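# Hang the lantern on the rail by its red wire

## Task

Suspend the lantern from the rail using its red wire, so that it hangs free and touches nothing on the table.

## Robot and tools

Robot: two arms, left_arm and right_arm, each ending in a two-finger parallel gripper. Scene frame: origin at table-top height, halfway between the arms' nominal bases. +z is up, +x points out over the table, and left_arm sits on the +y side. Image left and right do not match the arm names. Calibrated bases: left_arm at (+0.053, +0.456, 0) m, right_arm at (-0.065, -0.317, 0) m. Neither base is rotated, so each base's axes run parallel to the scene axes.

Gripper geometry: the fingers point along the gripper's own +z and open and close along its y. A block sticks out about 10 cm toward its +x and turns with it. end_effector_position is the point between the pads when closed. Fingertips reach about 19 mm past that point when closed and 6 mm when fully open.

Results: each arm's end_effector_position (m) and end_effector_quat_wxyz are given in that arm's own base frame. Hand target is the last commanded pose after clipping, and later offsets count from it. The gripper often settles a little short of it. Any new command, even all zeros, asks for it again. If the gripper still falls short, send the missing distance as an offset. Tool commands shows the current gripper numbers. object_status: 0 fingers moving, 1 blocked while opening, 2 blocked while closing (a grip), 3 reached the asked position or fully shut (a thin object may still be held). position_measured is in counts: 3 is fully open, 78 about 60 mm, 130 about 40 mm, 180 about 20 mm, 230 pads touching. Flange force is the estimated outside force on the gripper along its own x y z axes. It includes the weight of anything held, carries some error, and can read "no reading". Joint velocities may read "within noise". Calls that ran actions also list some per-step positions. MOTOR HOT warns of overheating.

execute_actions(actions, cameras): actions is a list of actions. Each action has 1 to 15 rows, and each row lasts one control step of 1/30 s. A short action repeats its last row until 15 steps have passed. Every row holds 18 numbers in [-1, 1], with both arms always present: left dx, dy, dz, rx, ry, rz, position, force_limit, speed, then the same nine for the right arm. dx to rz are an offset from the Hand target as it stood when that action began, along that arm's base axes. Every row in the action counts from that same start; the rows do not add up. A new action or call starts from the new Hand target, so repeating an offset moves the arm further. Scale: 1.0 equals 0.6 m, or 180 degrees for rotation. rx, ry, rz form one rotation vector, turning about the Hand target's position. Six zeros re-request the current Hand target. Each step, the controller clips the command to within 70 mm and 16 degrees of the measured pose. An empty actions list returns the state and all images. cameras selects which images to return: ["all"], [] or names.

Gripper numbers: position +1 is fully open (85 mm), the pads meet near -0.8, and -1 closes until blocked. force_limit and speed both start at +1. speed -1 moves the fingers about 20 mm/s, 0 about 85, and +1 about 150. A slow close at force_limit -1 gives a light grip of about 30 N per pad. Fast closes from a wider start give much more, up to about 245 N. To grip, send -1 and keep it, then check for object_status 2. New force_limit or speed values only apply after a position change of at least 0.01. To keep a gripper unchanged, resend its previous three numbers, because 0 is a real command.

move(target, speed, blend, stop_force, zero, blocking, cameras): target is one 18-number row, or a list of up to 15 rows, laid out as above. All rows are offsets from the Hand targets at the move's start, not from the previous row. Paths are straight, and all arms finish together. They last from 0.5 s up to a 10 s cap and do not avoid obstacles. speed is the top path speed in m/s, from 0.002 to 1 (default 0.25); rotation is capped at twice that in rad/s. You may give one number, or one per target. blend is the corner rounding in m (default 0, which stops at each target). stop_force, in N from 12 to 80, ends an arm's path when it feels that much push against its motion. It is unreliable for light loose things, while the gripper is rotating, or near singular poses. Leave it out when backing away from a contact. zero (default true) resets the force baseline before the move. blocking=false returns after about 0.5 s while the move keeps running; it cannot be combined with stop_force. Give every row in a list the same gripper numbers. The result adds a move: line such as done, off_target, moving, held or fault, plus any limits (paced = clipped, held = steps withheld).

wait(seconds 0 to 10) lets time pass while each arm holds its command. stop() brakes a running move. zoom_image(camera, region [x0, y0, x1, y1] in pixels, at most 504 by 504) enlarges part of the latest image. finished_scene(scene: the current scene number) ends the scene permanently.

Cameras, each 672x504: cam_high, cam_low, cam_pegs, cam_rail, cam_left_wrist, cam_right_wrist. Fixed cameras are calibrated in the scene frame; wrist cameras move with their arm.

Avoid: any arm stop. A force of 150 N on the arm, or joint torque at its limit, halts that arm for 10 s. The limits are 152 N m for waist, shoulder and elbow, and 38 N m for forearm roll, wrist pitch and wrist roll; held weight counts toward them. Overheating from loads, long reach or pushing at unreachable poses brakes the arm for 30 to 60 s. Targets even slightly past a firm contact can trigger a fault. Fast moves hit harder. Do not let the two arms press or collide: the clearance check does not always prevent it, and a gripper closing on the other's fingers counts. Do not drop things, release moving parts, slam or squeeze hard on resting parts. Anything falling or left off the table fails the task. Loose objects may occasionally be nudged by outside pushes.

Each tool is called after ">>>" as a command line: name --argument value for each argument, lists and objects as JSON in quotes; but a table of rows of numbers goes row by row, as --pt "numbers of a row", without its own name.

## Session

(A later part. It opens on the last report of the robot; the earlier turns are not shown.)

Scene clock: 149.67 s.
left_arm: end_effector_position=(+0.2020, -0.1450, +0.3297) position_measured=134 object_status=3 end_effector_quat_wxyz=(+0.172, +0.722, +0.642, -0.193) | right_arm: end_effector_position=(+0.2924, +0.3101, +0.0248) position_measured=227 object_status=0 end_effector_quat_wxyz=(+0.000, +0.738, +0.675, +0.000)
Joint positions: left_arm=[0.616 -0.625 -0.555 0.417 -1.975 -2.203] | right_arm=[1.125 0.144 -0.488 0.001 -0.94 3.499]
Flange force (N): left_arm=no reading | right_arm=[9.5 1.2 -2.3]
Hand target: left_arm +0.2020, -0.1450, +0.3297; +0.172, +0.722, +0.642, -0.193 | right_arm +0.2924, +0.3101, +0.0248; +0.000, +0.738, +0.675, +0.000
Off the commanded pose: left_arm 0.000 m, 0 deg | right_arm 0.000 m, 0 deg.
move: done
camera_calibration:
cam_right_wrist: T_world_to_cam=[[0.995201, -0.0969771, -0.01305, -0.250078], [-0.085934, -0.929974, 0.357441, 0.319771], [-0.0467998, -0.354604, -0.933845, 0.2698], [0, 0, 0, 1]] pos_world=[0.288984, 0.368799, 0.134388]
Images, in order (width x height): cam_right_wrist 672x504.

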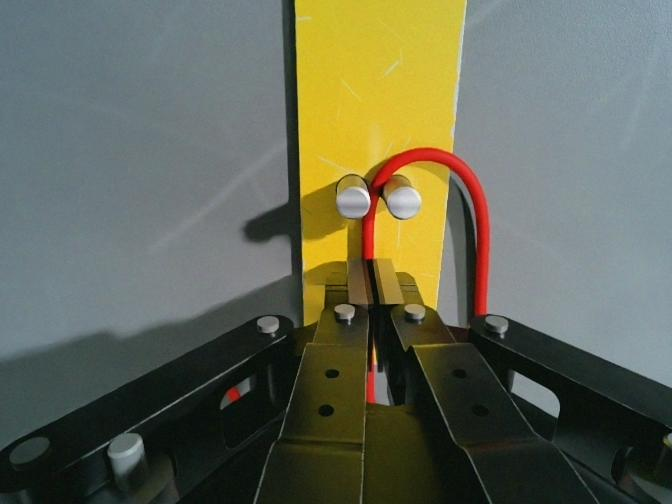

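>>> move --target '[0,0,0,0,0,0,-0.04,0.5,-1,0,0,0.08,0,0,0,-1,0,-1]' --speed 0.04

>>> move --target '[0,0,0,0,0,0,-0.04,0.5,-1,-0.12,-0.15,0.3,0,0,0,-1,0,-1]' --speed 0.15 --cameras '["all"]'

Scene clock: 151.87 s.
left_arm: end_effector_position=(+0.2020, -0.1450, +0.3297) position_measured=134 object_status=3 end_effector_quat_wxyz=(+0.172, +0.722, +0.642, -0.193) | right_arm: end_effector_position=(+0.2924, +0.3101, +0.0727) position_measured=227 object_status=2 end_effector_quat_wxyz=(+0.000, +0.738, +0.675, +0.000)
Joint positions: left_arm=[0.616 -0.625 -0.555 0.417 -1.975 -2.203] | right_arm=[1.125 0.073 -0.434 0.001 -1.064 3.499]
Flange force (N): left_arm=no reading | right_arm=[8.8 1.2 0.3]
Hand target: left_arm +0.2020, -0.1450, +0.3297; +0.172, +0.722, +0.642, -0.193 | right_arm +0.2924, +0.3101, +0.0728; +0.000, +0.738, +0.675, +0.000
Off the commanded pose: left_arm 0.000 m, 0 deg | right_arm 0.000 m, 0 deg.
move: done

Scene clock: 153.80 s.
left_arm: end_effector_position=(+0.2020, -0.1450, +0.3297) position_measured=134 object_status=3 end_effector_quat_wxyz=(+0.172, +0.722, +0.642, -0.193) | right_arm: end_effector_position=(+0.2204, +0.2201, +0.2527) position_measured=227 object_status=2 end_effector_quat_wxyz=(+0.000, +0.738, +0.675, +0.000)
Joint positions: left_arm=[0.616 -0.625 -0.555 0.417 -1.975 -2.203] | right_arm=[1.216 -0.367 -0.373 0 -1.565 3.408]
Flange force (N): left_arm=no reading | right_arm=[7.3 0.3 -3.7]
Hand target: left_arm +0.2020, -0.1450, +0.3297; +0.172, +0.722, +0.642, -0.193 | right_arm +0.2204, +0.2201, +0.2528; +0.000, +0.738, +0.675, +0.000
Off the commanded pose: left_arm 0.000 m, 0 deg | right_arm 0.000 m, 0 deg.
move: done
camera_calibration:
cam_left_wrist: T_world_to_cam=[[0.993747, -0.111482, 0.00616812, -0.209931], [-0.0776783, -0.650626, 0.755415, -0.306219], [-0.0802021, -0.751171, -0.655218, 0.253502], [0, 0, 0, 1]] pos_world=[0.205163, -0.0322146, 0.398716]
cam_right_wrist: T_world_to_cam=[[0.995192, -0.0970458, -0.0132366, -0.184078], [-0.0859311, -0.929968, 0.357457, 0.14851], [-0.0469994, -0.354601, -0.933836, 0.447413], [0, 0, 0, 1]] pos_world=[0.216983, 0.278899, 0.362288]

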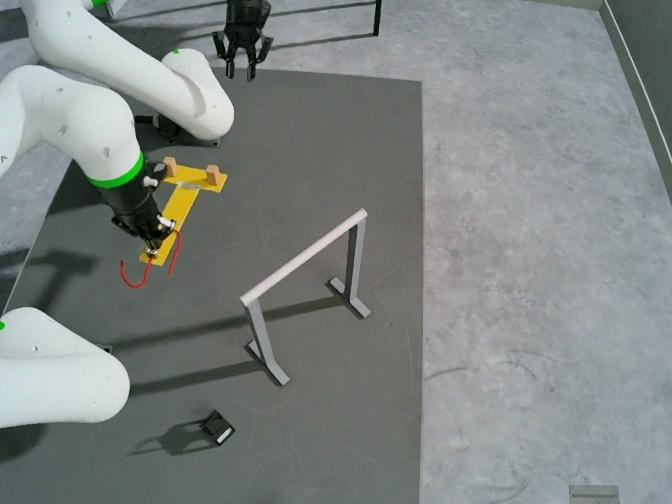

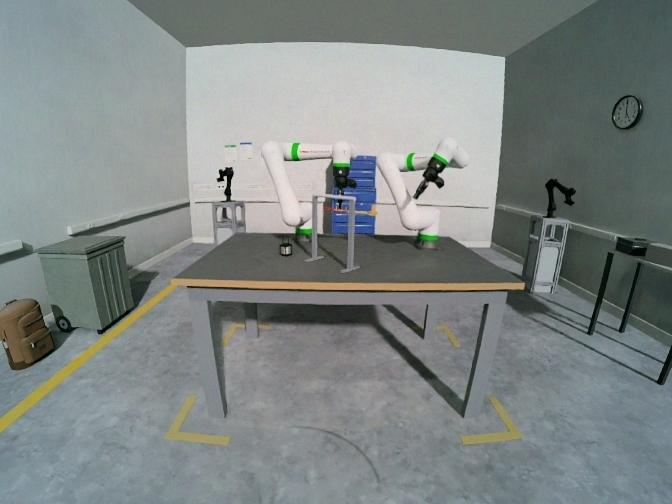

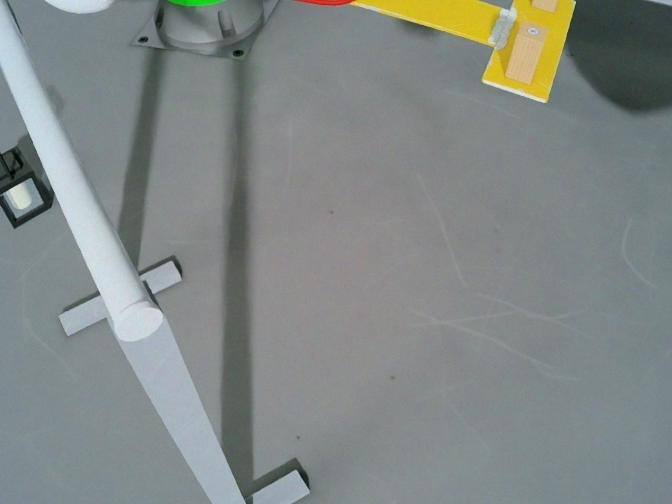

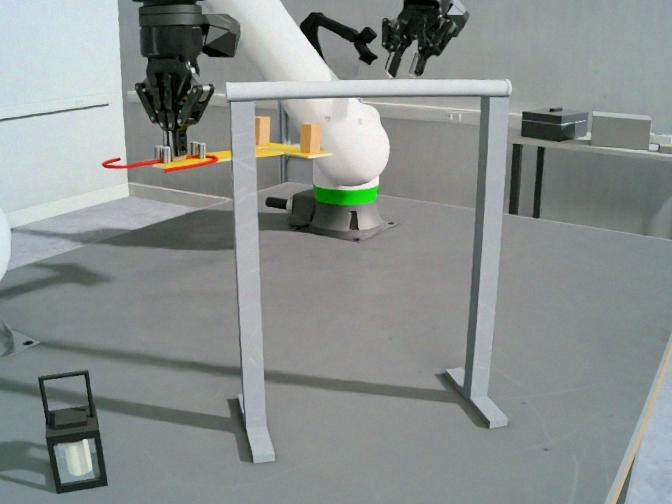

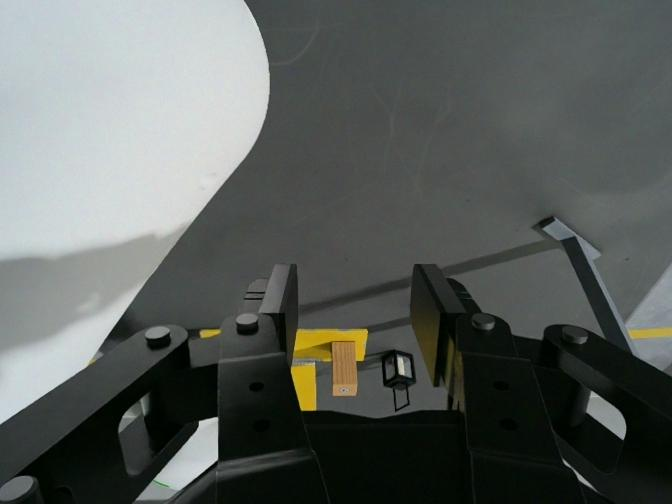

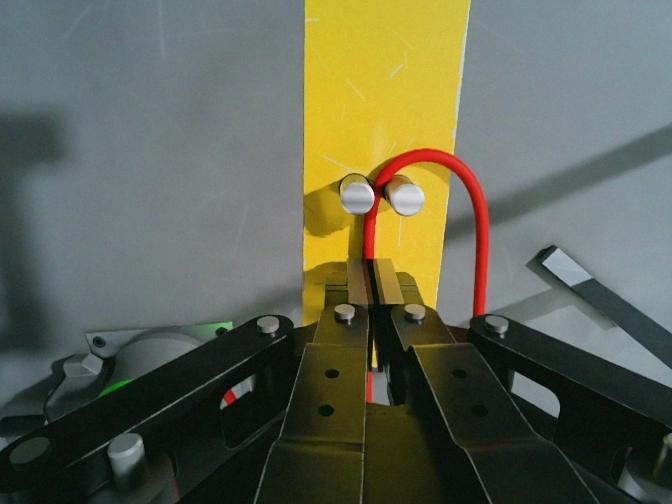

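>>> move --pt "0 0 0 0 0 0 -0.04 0.5 -1 0.12 0.15 -0.3 0 0 0 -1 0 -1" --pt "0 0 0 0 0 0 -0.04 0.5 -1 0.12 0.15 -0.379 0 0 0 -1 0 -1" --speed '[0.12,0.015]' --cameras '["all"]'

Scene clock: 159.90 s.
left_arm: end_effector_position=(+0.2020, -0.1450, +0.3297) position_measured=134 object_status=3 end_effector_quat_wxyz=(+0.172, +0.722, +0.642, -0.193) | right_arm: end_effector_position=(+0.2924, +0.3101, +0.0254) position_measured=227 object_status=2 end_effector_quat_wxyz=(+0.000, +0.738, +0.675, +0.000)
Joint positions: left_arm=[0.616 -0.625 -0.555 0.417 -1.975 -2.203] | right_arm=[1.125 0.142 -0.487 0.001 -0.941 3.499]
Flange force (N): left_arm=no reading | right_arm=[11.7 3.5 2.7]
Hand target: left_arm +0.2020, -0.1450, +0.3297; +0.172, +0.722, +0.642, -0.193 | right_arm +0.2924, +0.3101, +0.0254; +0.000, +0.738, +0.675, +0.000
Off the commanded pose: left_arm 0.000 m, 0 deg | right_arm 0.000 m, 0 deg.
move: done
camera_calibration:
cam_left_wrist: T_world_to_cam=[[0.993747, -0.111482, 0.00616812, -0.209931], [-0.0776783, -0.650626, 0.755415, -0.306219], [-0.0802021, -0.751171, -0.655218, 0.253502], [0, 0, 0, 1]] pos_world=[0.205163, -0.0322146, 0.398716]
cam_right_wrist: T_world_to_cam=[[0.995188, -0.0971044, -0.0131087, -0.250011], [-0.0860316, -0.929961, 0.35745, 0.319579], [-0.0469006, -0.354603, -0.93384, 0.270388], [0, 0, 0, 1]] pos_world=[0.288983, 0.368799, 0.134988]

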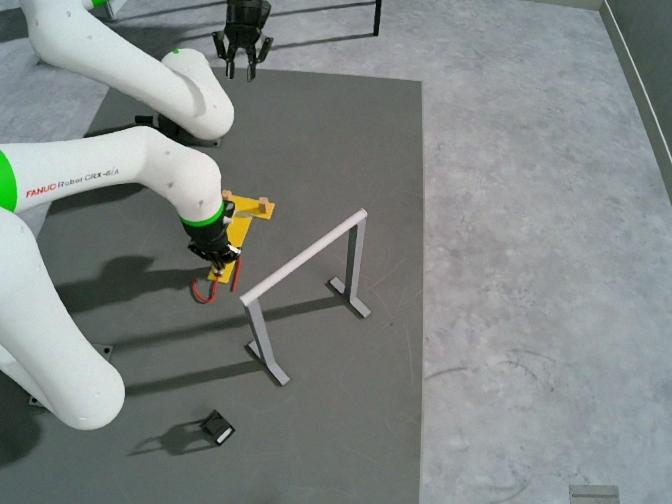

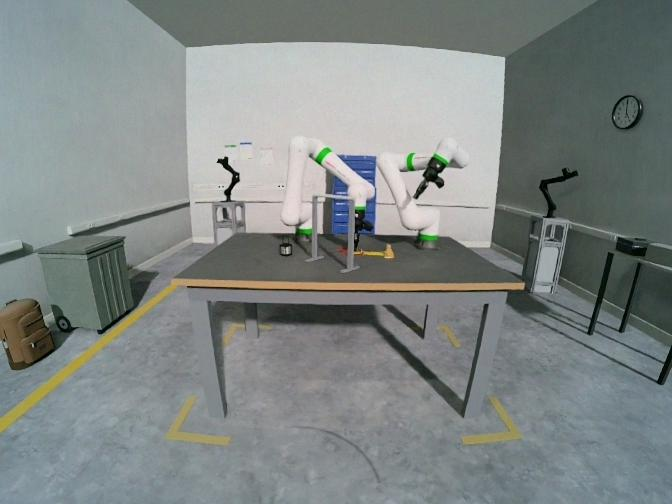

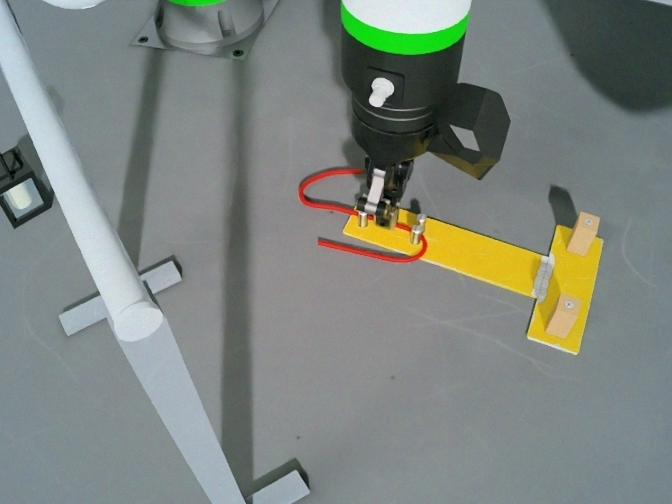

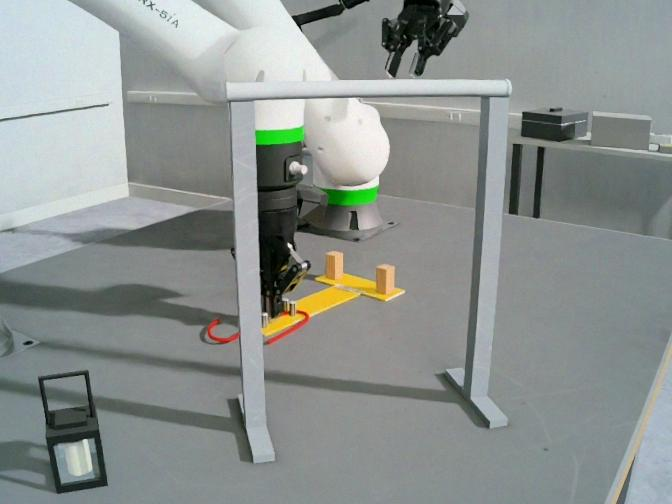

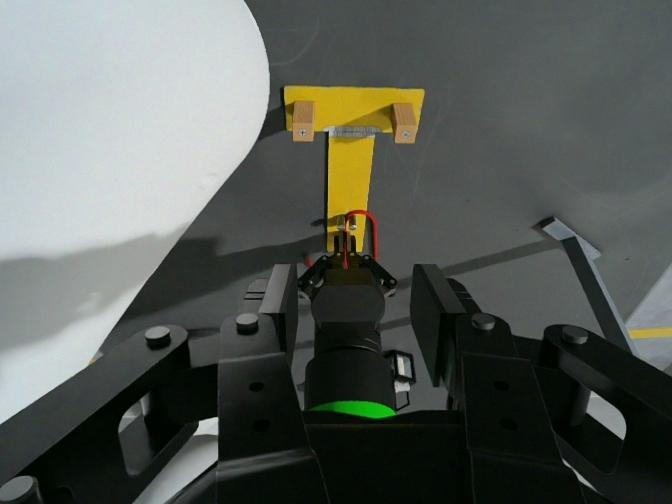

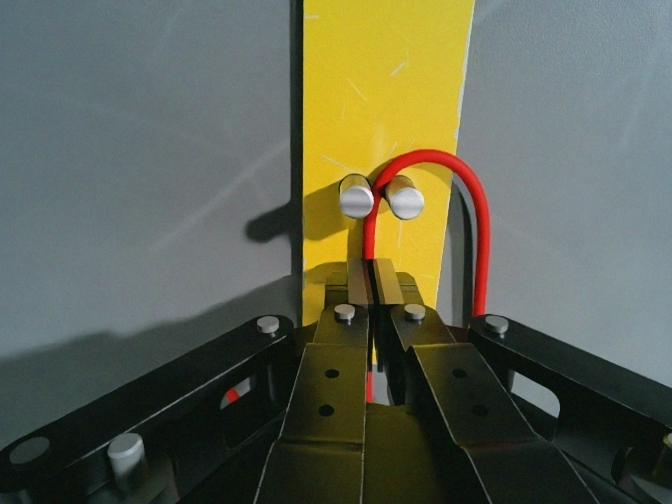

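>>> move --pt "0 -0.08 -0.3 0 0 0 -0.04 0.5 -1 0 0 0 0 0 0 -1 0 -1" --pt "-0.0095 -0.14 -0.4 0 0 0 -0.04 0.5 -1 0 0 0 0 0 0 -1 0 -1" --speed 0.2 --blend 0.02 --cameras '["cam_left_wrist","cam_pegs"]'

Scene clock: 162.77 s.
left_arm: end_effector_position=(+0.1963, -0.2290, +0.0897) position_measured=134 object_status=3 end_effector_quat_wxyz=(+0.172, +0.722, +0.642, -0.193) | right_arm: end_effector_position=(+0.2924, +0.3101, +0.0254) position_measured=227 object_status=2 end_effector_quat_wxyz=(+0.000, +0.738, +0.675, +0.000)
Joint positions: left_arm=[0.183 -0.501 -1.092 0.538 -1.201 -2.125] | right_arm=[1.125 0.143 -0.487 0.001 -0.941 3.499]
Joint velocities: left_arm=[-0.005 0.002 0 0.001 0.001 0.001] | right_arm=[within noise]
Flange force (N): left_arm=[-0.1 -5.9 -0.6] | right_arm=[9.2 1.6 1.5]
Hand target: left_arm +0.1963, -0.2290, +0.0897; +0.172, +0.722, +0.642, -0.193 | right_arm +0.2924, +0.3101, +0.0254; +0.000, +0.738, +0.675, +0.000
Off the commanded pose: left_arm 0.000 m, 0 deg | right_arm 0.000 m, 0 deg.
move: done
camera_calibration:
cam_left_wrist: T_world_to_cam=[[0.993747, -0.111482, 0.00616812, -0.212151], [-0.0776783, -0.650626, 0.755415, -0.180015], [-0.0802021, -0.751171, -0.655218, 0.032694], [0, 0, 0, 1]] pos_world=[0.199463, -0.116215, 0.158716]
Images, in order (width x height): cam_pegs 672x504, cam_left_wrist 672x504.

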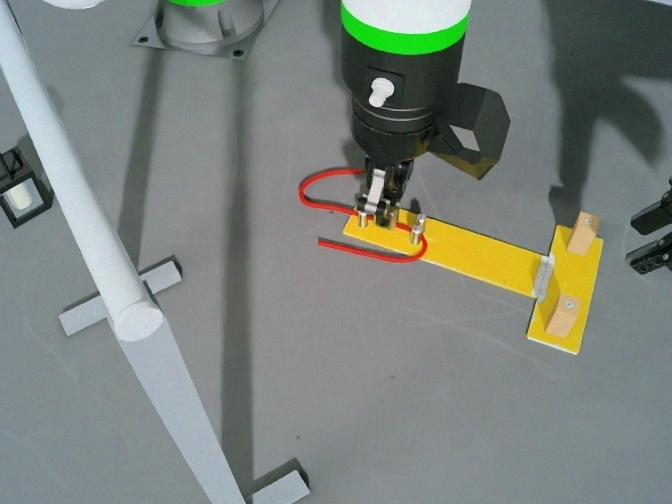

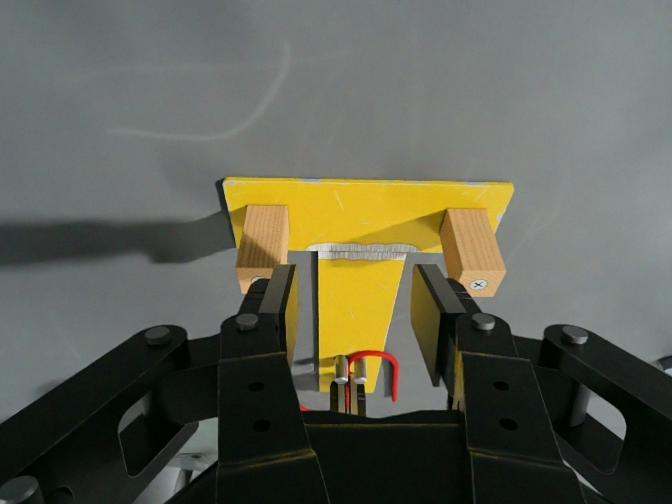

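>>> move --target '[0.0065,-0.06,-0.1,0,0,0,-0.04,0.5,-1,0,0,0,0,0,0,-1,0,-1]' --speed 0.08

>>> move --target '[0,0,0,0,0,0,1,0.5,-1,0,0,0,0,0,0,-1,0,-1]'

>>> move --target '[0,0,0,0,0,0,1,0.5,-1,0,0,0.06,0,0,0,-1,0,-1]' --speed 0.03 --cameras '["cam_left_wrist","cam_pegs","cam_rail"]'

Scene clock: 165.03 s.
left_arm: end_effector_position=(+0.2002, -0.2650, +0.0297) position_measured=134 object_status=3 end_effector_quat_wxyz=(+0.172, +0.722, +0.642, -0.193) | right_arm: end_effector_position=(+0.2924, +0.3101, +0.0254) position_measured=227 object_status=2 end_effector_quat_wxyz=(+0.000, +0.738, +0.675, +0.000)
Joint positions: left_arm=[-0.054 -0.285 -1.168 0.716 -0.863 -2.158] | right_arm=[1.125 0.143 -0.487 0.001 -0.941 3.499]
Flange force (N): left_arm=[-4.1 -5.4 -0.7] | right_arm=[9.3 2.7 1.8]
Hand target: left_arm +0.2002, -0.2650, +0.0297; +0.172, +0.722, +0.642, -0.193 | right_arm +0.2924, +0.3101, +0.0254; +0.000, +0.738, +0.675, +0.000
Off the commanded pose: left_arm 0.000 m, 0 deg | right_arm 0.000 m, 0 deg.
move: done

Scene clock: 166.30 s.
left_arm: end_effector_position=(+0.2002, -0.2650, +0.0296) position_measured=94 object_status=0 end_effector_quat_wxyz=(+0.172, +0.722, +0.642, -0.193) | right_arm: end_effector_position=(+0.2924, +0.3101, +0.0254) position_measured=227 object_status=2 end_effector_quat_wxyz=(+0.000, +0.738, +0.675, +0.000)
Joint positions: left_arm=[-0.054 -0.285 -1.168 0.716 -0.862 -2.158] | right_arm=[1.125 0.143 -0.487 0.001 -0.941 3.499]
Flange force (N): left_arm=[-5.2 -6.5 0.5] | right_arm=[11.5 1.3 1.4]
Hand target: left_arm +0.2002, -0.2650, +0.0297; +0.172, +0.722, +0.642, -0.193 | right_arm +0.2924, +0.3101, +0.0254; +0.000, +0.738, +0.675, +0.000
Off the commanded pose: left_arm 0.000 m, 0 deg | right_arm 0.000 m, 0 deg.
move: done

Scene clock: 167.87 s.
left_arm: end_effector_position=(+0.2002, -0.2650, +0.0296) position_measured=94 object_status=1 end_effector_quat_wxyz=(+0.172, +0.722, +0.642, -0.193) | right_arm: end_effector_position=(+0.2924, +0.3101, +0.0613) position_measured=227 object_status=2 end_effector_quat_wxyz=(+0.000, +0.738, +0.675, +0.000)
Joint positions: left_arm=[-0.054 -0.285 -1.168 0.716 -0.862 -2.158] | right_arm=[1.125 0.088 -0.448 0.001 -1.034 3.499]
Flange force (N): left_arm=[-4.1 -5.3 1.3] | right_arm=[9.0 1.5 0.2]
Hand target: left_arm +0.2002, -0.2650, +0.0297; +0.172, +0.722, +0.642, -0.193 | right_arm +0.2924, +0.3101, +0.0614; +0.000, +0.738, +0.675, +0.000
Off the commanded pose: left_arm 0.000 m, 0 deg | right_arm 0.000 m, 0 deg.
move: done
camera_calibration:
cam_left_wrist: T_world_to_cam=[[0.993747, -0.111482, 0.00616812, -0.219669], [-0.0776783, -0.650626, 0.755415, -0.15781], [-0.0802021, -0.751171, -0.655218, -0.0333484], [0, 0, 0, 1]] pos_world=[0.203363, -0.152215, 0.0987162]
Images, in order (width x height): cam_pegs 672x504, cam_rail 672x504, cam_left_wrist 672x504.

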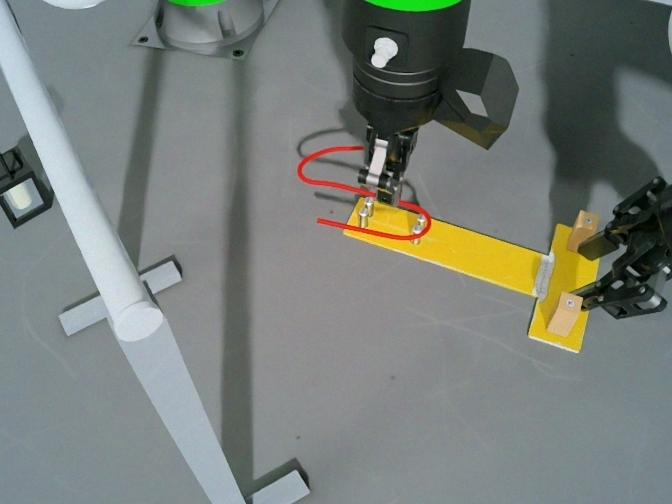

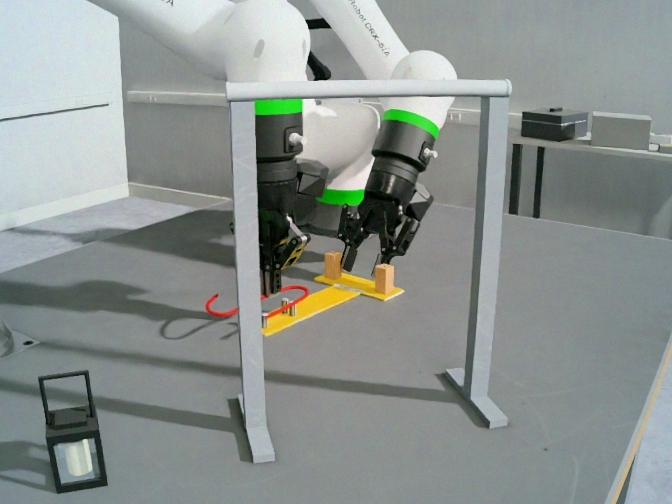

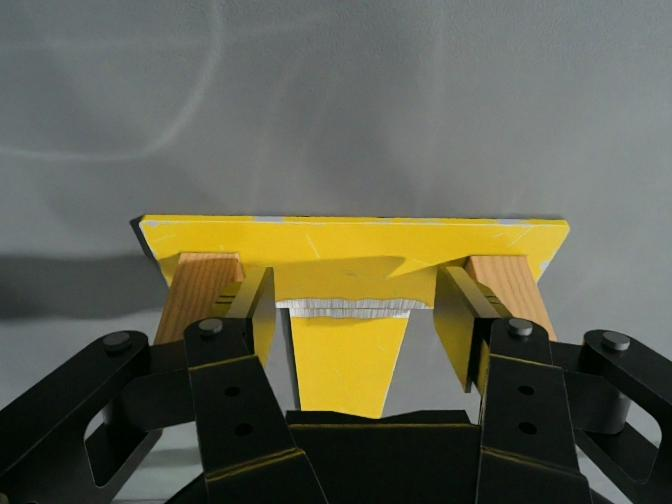

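>>> move --pt "0 0 0 0 0 0 1 0.5 -1 -0.05 -0.1 0.45 0 0 0 -1 0 -1" --pt "0 0 0 0 0 0 1 0.5 -1 -0.12 -0.35 0.55 0 0 0 -1 0 -1" --speed 0.25 --blend 0.03

>>> move --target '[0,0,0,0,0,0,-0.04,0.5,-1,0.21,-0.34,-0.05,0.5176,0.2573,-0.4926,-1,0,-1]' --speed 0.25 --cameras '["all"]'

Scene clock: 174.20 s.
left_arm: end_effector_position=(+0.2002, -0.2650, +0.0297) position_measured=94 object_status=1 end_effector_quat_wxyz=(+0.172, +0.722, +0.642, -0.193) | right_arm: end_effector_position=(+0.2204, +0.1002, +0.3913) position_measured=227 object_status=2 end_effector_quat_wxyz=(+0.000, +0.738, +0.675, +0.000)
Joint positions: left_arm=[-0.054 -0.285 -1.168 0.716 -0.862 -2.158] | right_arm=[0.994 -0.497 -0.12 0.001 -1.948 3.63]
Flange force (N): left_arm=[-3.4 -6.2 0.3] | right_arm=[8.8 -2.1 -7.7]
Hand target: left_arm +0.2002, -0.2650, +0.0297; +0.172, +0.722, +0.642, -0.193 | right_arm +0.2204, +0.1001, +0.3914; +0.000, +0.738, +0.675, +0.000
Off the commanded pose: left_arm 0.000 m, 0 deg | right_arm 0.000 m, 0 deg.
move: done

Scene clock: 179.47 s.
left_arm: end_effector_position=(+0.2002, -0.2650, +0.0297) position_measured=134 object_status=3 end_effector_quat_wxyz=(+0.172, +0.722, +0.642, -0.193) | right_arm: end_effector_position=(+0.3464, -0.1039, +0.3613) position_measured=227 object_status=2 end_effector_quat_wxyz=(+0.680, -0.679, +0.195, -0.195)
Joint positions: left_arm=[-0.054 -0.285 -1.168 0.716 -0.862 -2.158] | right_arm=[-1.071 0.064 -0.191 -1.431 -2.064 3.431]
Flange force (N): left_arm=[-2.9 -6.7 -1.8] | right_arm=[8.5 1.6 -0.4]
Hand target: left_arm +0.2002, -0.2650, +0.0297; +0.172, +0.722, +0.642, -0.193 | right_arm +0.3464, -0.1039, +0.3614; +0.680, -0.679, +0.195, -0.195
Off the commanded pose: left_arm 0.000 m, 0 deg | right_arm 0.000 m, 0 deg.
move: done
camera_calibration:
cam_left_wrist: T_world_to_cam=[[0.993747, -0.111482, 0.00616812, -0.219669], [-0.0776783, -0.650626, 0.755415, -0.15781], [-0.0802021, -0.751171, -0.655218, -0.0333484], [0, 0, 0, 1]] pos_world=[0.203363, -0.152215, 0.0987162]
cam_right_wrist: T_world_to_cam=[[-0.000504633, 0.016765, -0.999859, 0.373703], [-0.981124, 0.193346, 0.00373707, 0.373737], [0.193381, 0.980987, 0.0163509, 0.152064], [0, 0, 0, 1]] pos_world=[0.337465, -0.227698, 0.369767]

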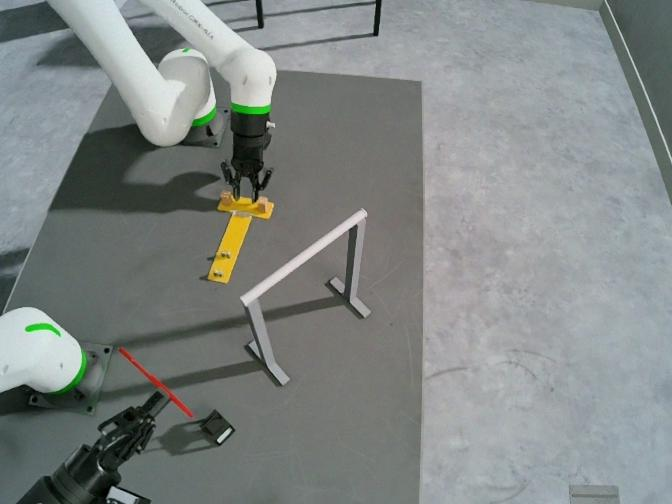

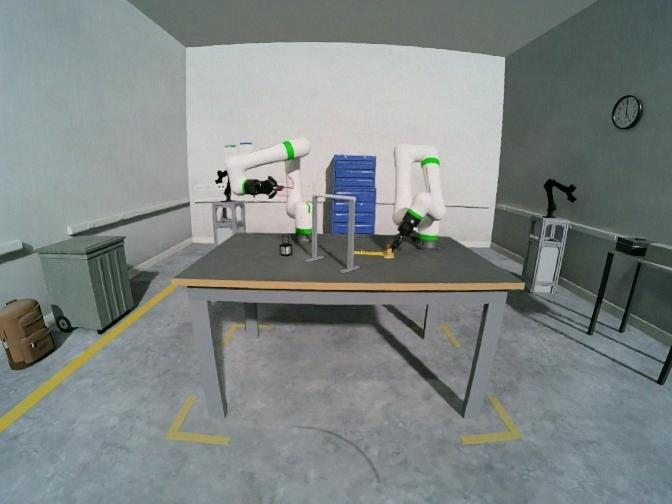

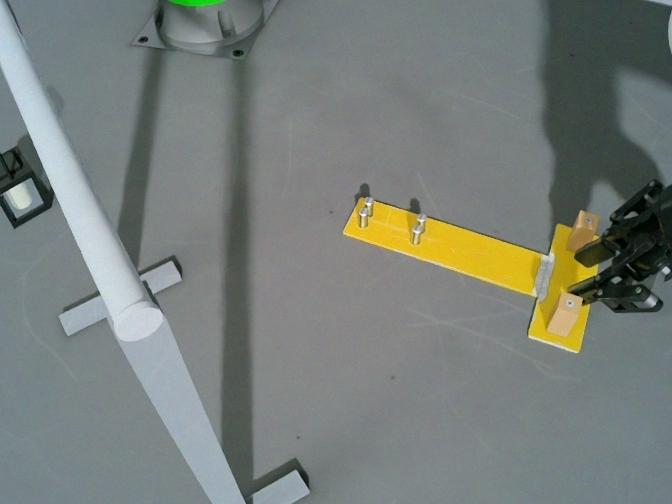

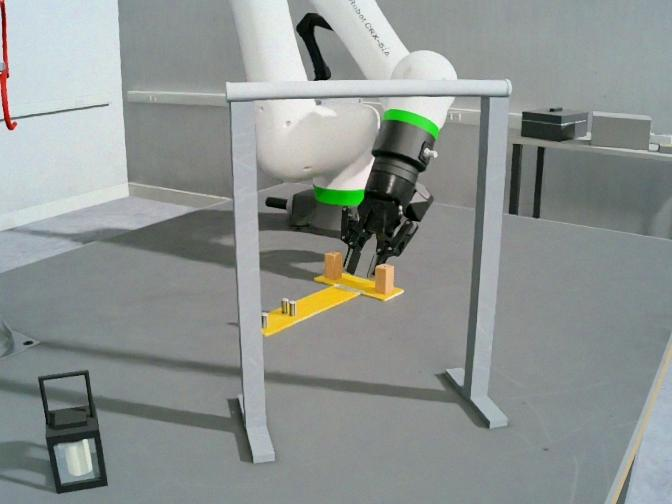

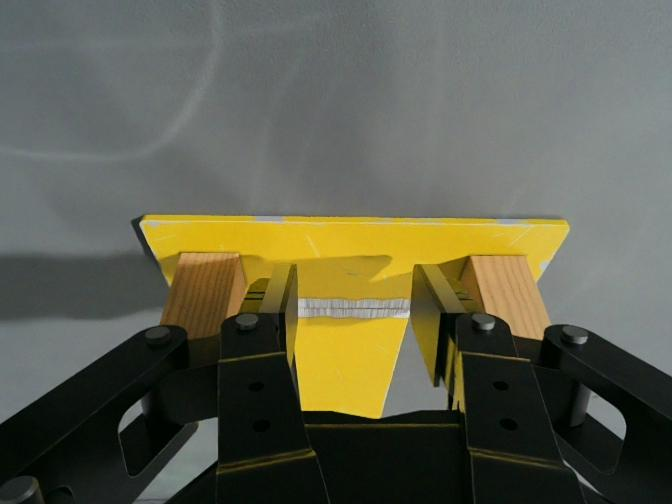

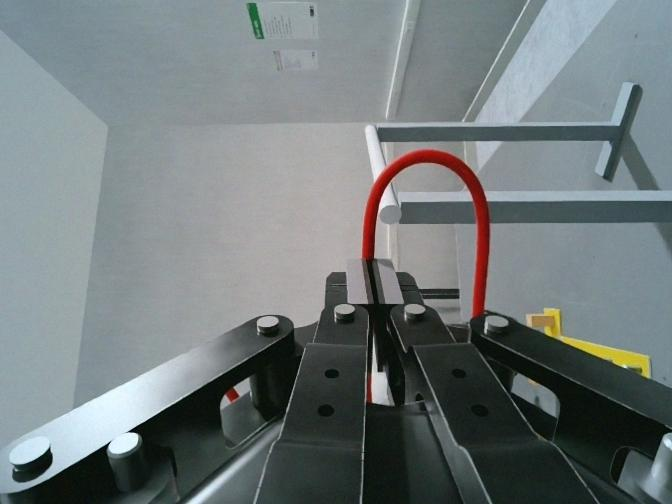

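>>> move --target '[0,0,0,0,0,0,-0.04,0.5,-1,0.1833,-0.09,-0.31,0,0,0,-1,0,-1]' --speed 0.2 --cameras '["cam_high","cam_rail","cam_right_wrist"]'

>>> zoom_image --camera "cam_rail" --region '[0, 284, 300, 504]'

>>> zoom_image --camera "cam_high" --region '[120, 320, 320, 500]'

Scene clock: 182.63 s.
left_arm: end_effector_position=(+0.2002, -0.2650, +0.0297) position_measured=134 object_status=3 end_effector_quat_wxyz=(+0.172, +0.722, +0.642, -0.193) | right_arm: end_effector_position=(+0.4564, -0.1579, +0.1754) position_measured=227 object_status=2 end_effector_quat_wxyz=(+0.680, -0.679, +0.195, -0.195)
Joint positions: left_arm=[-0.054 -0.285 -1.168 0.716 -0.862 -2.158] | right_arm=[-0.916 0.596 -0.008 -1.363 -1.862 3.776]
Flange force (N): left_arm=[-4.5 -6.1 0.3] | right_arm=[9.0 4.3 -0.7]
Hand target: left_arm +0.2002, -0.2650, +0.0297; +0.172, +0.722, +0.642, -0.193 | right_arm +0.4564, -0.1579, +0.1754; +0.680, -0.679, +0.195, -0.195
Off the commanded pose: left_arm 0.000 m, 0 deg | right_arm 0.000 m, 0 deg.
move: done
camera_calibration:
cam_right_wrist: T_world_to_cam=[[-0.000501409, 0.0167644, -0.999859, 0.188786], [-0.981086, 0.193538, 0.003737, 0.492717], [0.193573, 0.98095, 0.0163503, 0.186629], [0, 0, 0, 1]] pos_world=[0.447366, -0.281598, 0.183867]
Images, in order (width x height): cam_high 672x504, cam_rail 672x504, cam_right_wrist 672x504.

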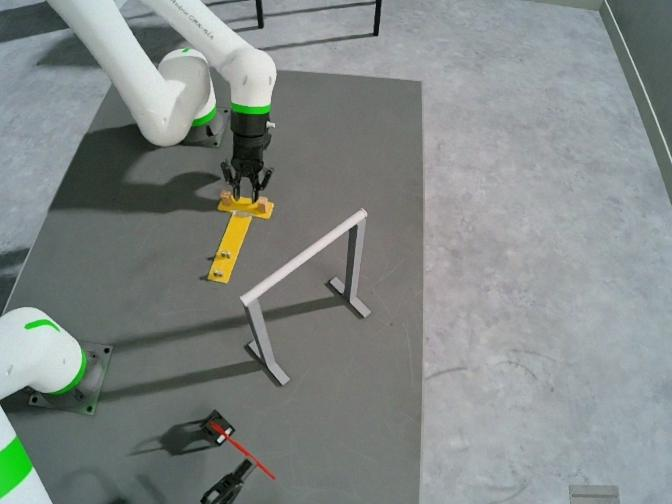

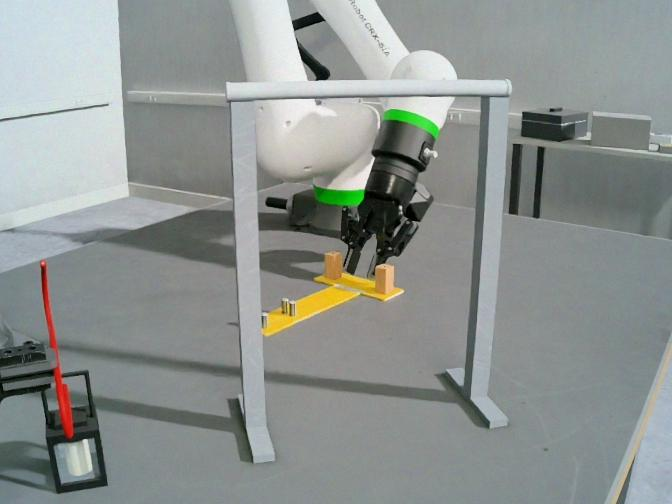

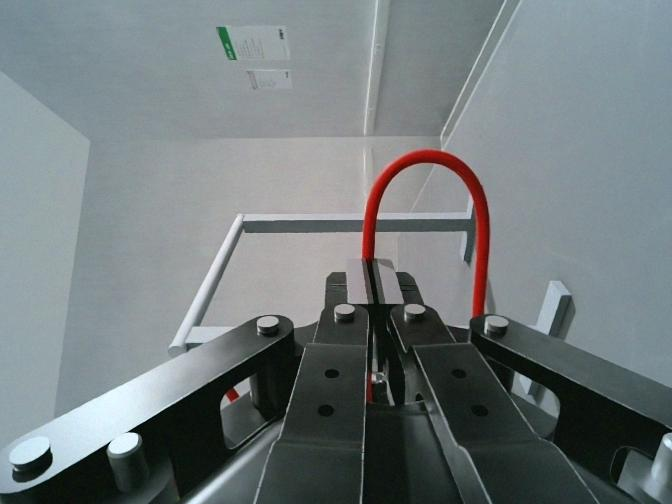

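Scaled by 1.680 from the camera's 672x504 image, which has a finer 960x720 frame.

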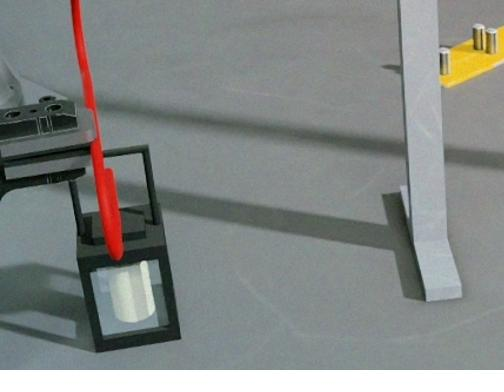

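Scaled by 2.520 from the camera's 672x504 image, which has a finer 960x720 frame.

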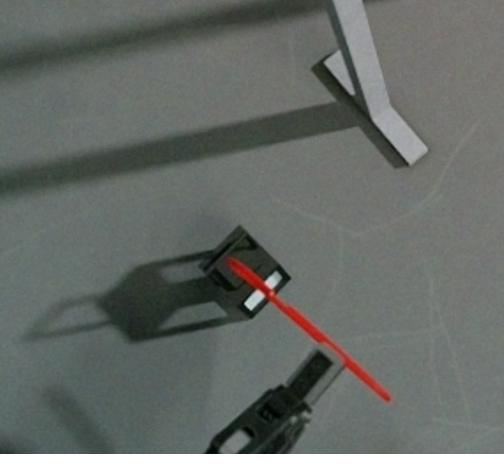

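>>> move --target '[0,0,0,0,0,0,-0.04,0.5,-1,0,0,-0.0673,0,0,0,-1,0,-1]' --speed 0.1 --cameras '["cam_high","cam_rail","cam_low"]'

>>> zoom_image --camera "cam_rail" --region '[0, 324, 180, 504]'

>>> zoom_image --camera "cam_high" --region '[160, 380, 300, 500]'

>>> zoom_image --camera "cam_low" --region '[250, 210, 330, 270]'

Scene clock: 184.83 s.
left_arm: end_effector_position=(+0.2002, -0.2650, +0.0297) position_measured=134 object_status=3 end_effector_quat_wxyz=(+0.172, +0.722, +0.642, -0.193) | right_arm: end_effector_position=(+0.4564, -0.1579, +0.1351) position_measured=227 object_status=2 end_effector_quat_wxyz=(+0.680, -0.679, +0.195, -0.195)
Joint positions: left_arm=[-0.054 -0.285 -1.168 0.716 -0.862 -2.158] | right_arm=[-0.912 0.679 -0.002 -1.344 -1.842 3.853]
Flange force (N): left_arm=[-4.7 -6.4 -0.5] | right_arm=[7.9 3.4 -1.1]
Hand target: left_arm +0.2002, -0.2650, +0.0297; +0.172, +0.722, +0.642, -0.193 | right_arm +0.4564, -0.1579, +0.1350; +0.680, -0.679, +0.195, -0.195
Off the commanded pose: left_arm 0.000 m, 0 deg | right_arm 0.000 m, 0 deg.
move: done
Images, in order (width x height): cam_high 672x504, cam_low 672x504, cam_rail 672x504.

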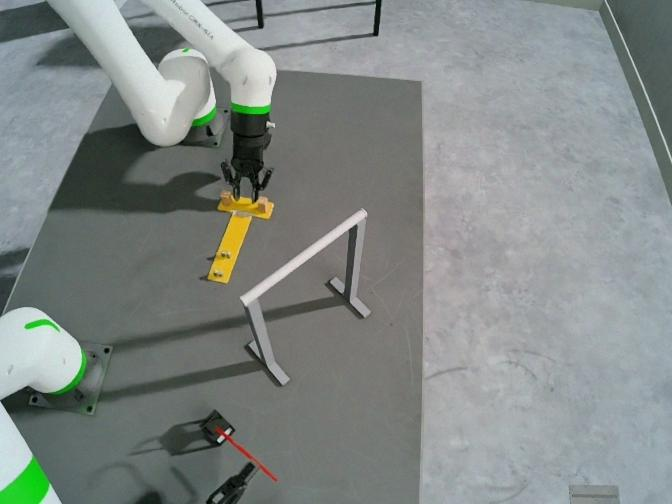

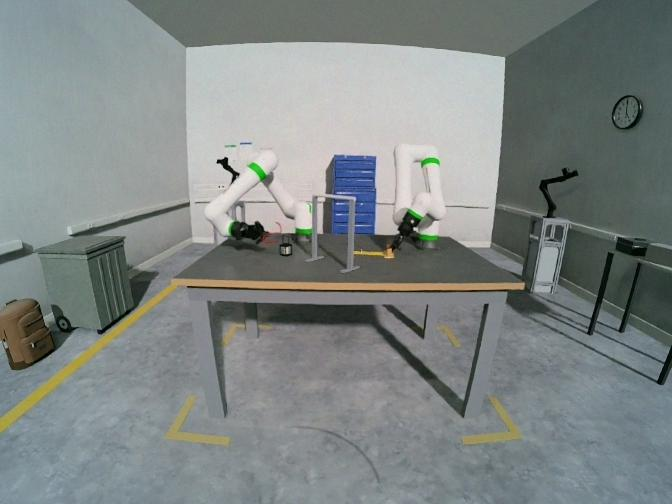

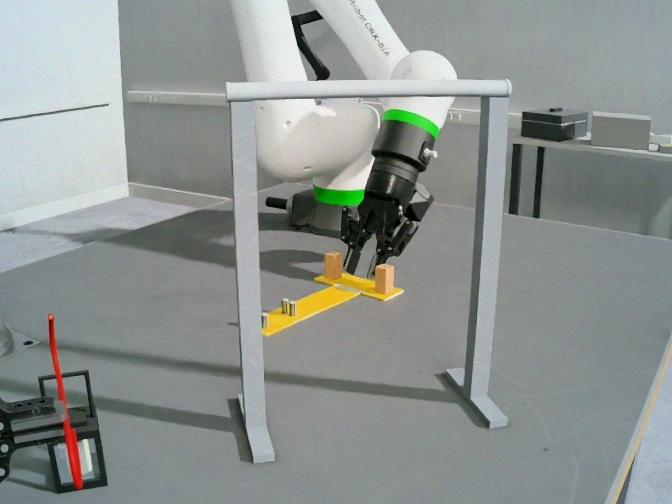

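Scaled by 2.800 from the camera's 672x504 image, which has a finer 960x720 frame.

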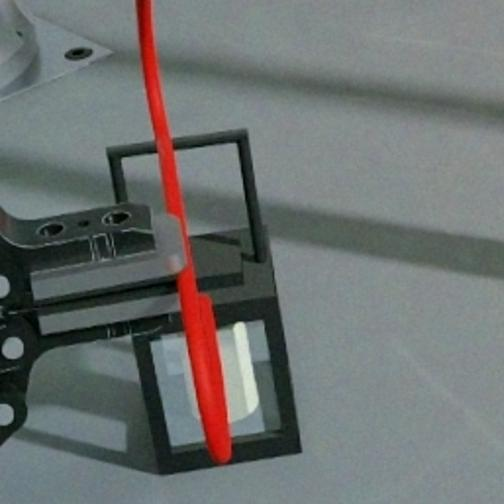

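Scaled by 3.600 from the camera's 672x504 image, which has a finer 960x720 frame.

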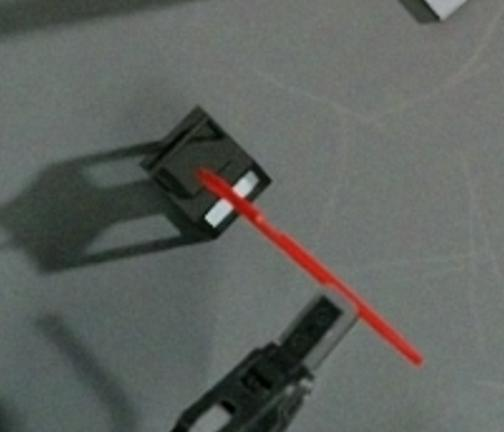

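Scaled by 6.300 from the camera's 672x504 image, which has a finer 960x720 frame.

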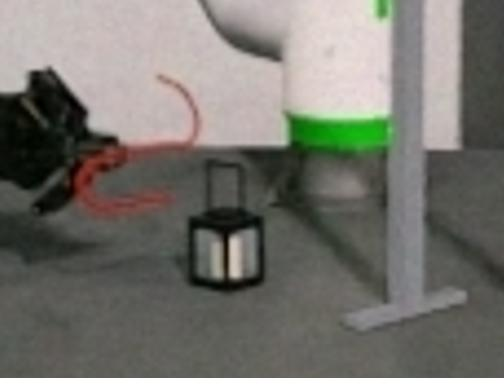

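>>> move --pt "0 0 0 0 0 0 -0.04 0.5 -1 0 0 0.0167 0 0 0 -1 0 -1" --pt "0 0 0 0 0 0 -0.04 0.5 -1 -0.085 0.053 0.0167 0 0 0 -1 0 -1" --speed 0.06 --cameras '["cam_high","cam_rail","cam_low"]'

>>> zoom_image --camera "cam_rail" --region '[0, 324, 180, 504]'

>>> zoom_image --camera "cam_high" --region '[160, 380, 300, 500]'

>>> zoom_image --camera "cam_low" --region '[250, 210, 330, 270]'

Scene clock: 188.17 s.
left_arm: end_effector_position=(+0.2002, -0.2650, +0.0297) position_measured=134 object_status=3 end_effector_quat_wxyz=(+0.172, +0.722, +0.642, -0.193) | right_arm: end_effector_position=(+0.4054, -0.1261, +0.1450) position_measured=227 object_status=2 end_effector_quat_wxyz=(+0.680, -0.679, +0.195, -0.195)
Joint positions: left_arm=[-0.054 -0.285 -1.168 0.716 -0.862 -2.158] | right_arm=[-0.946 0.58 -0.162 -1.303 -1.852 3.921]
Flange force (N): left_arm=[-4.2 -6.9 -0.6] | right_arm=[9.2 5.1 -0.8]
Hand target: left_arm +0.2002, -0.2650, +0.0297; +0.172, +0.722, +0.642, -0.193 | right_arm +0.4054, -0.1261, +0.1450; +0.680, -0.679, +0.195, -0.195
Off the commanded pose: left_arm 0.000 m, 0 deg | right_arm 0.000 m, 0 deg.
move: done
Images, in order (width x height): cam_high 672x504, cam_low 672x504, cam_rail 672x504.

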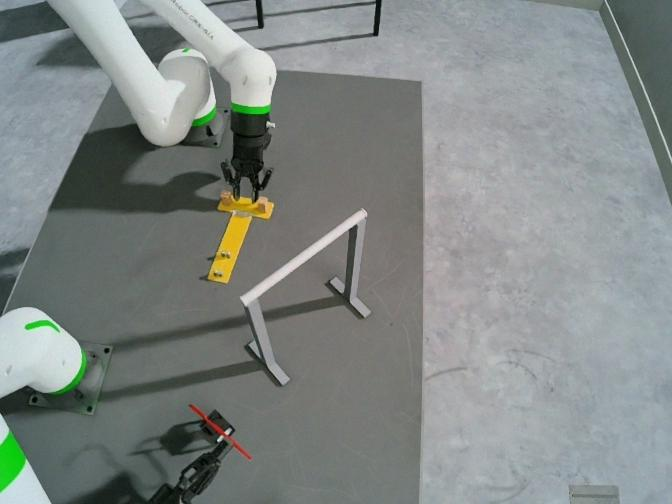

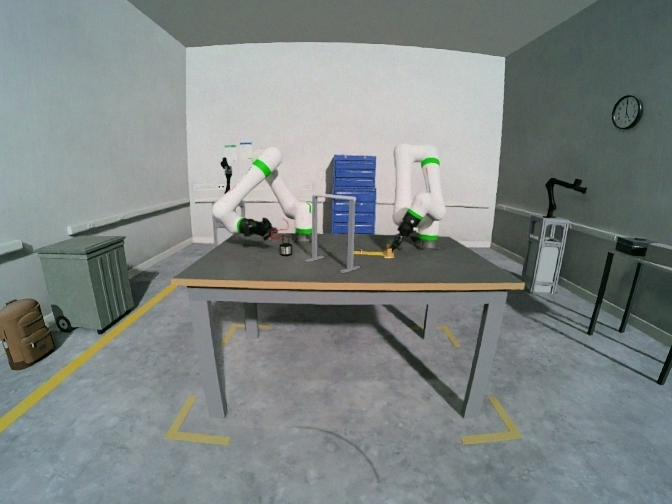

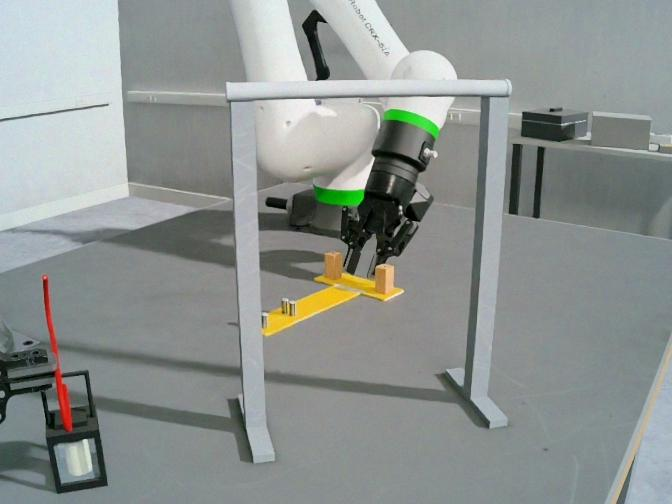

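Scaled by 2.800 from the camera's 672x504 image, which has a finer 960x720 frame.

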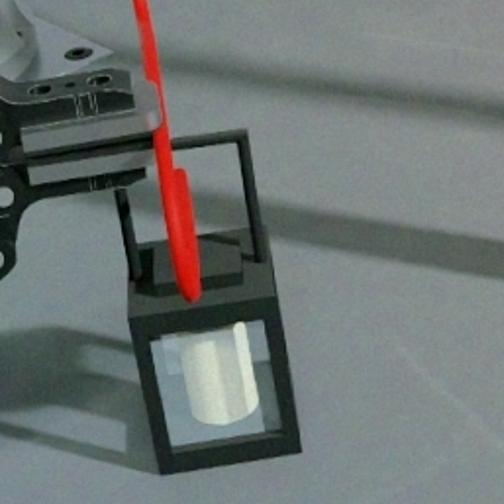

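Scaled by 3.600 from the camera's 672x504 image, which has a finer 960x720 frame.

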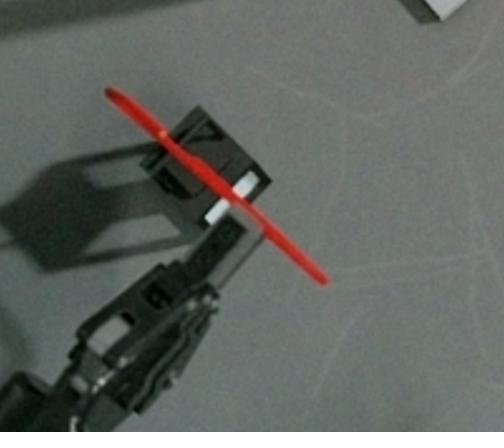

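Scaled by 6.300 from the camera's 672x504 image, which has a finer 960x720 frame.

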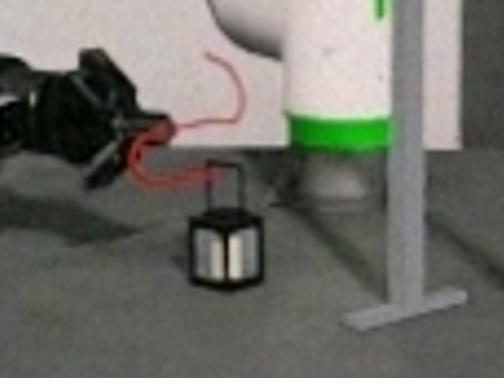

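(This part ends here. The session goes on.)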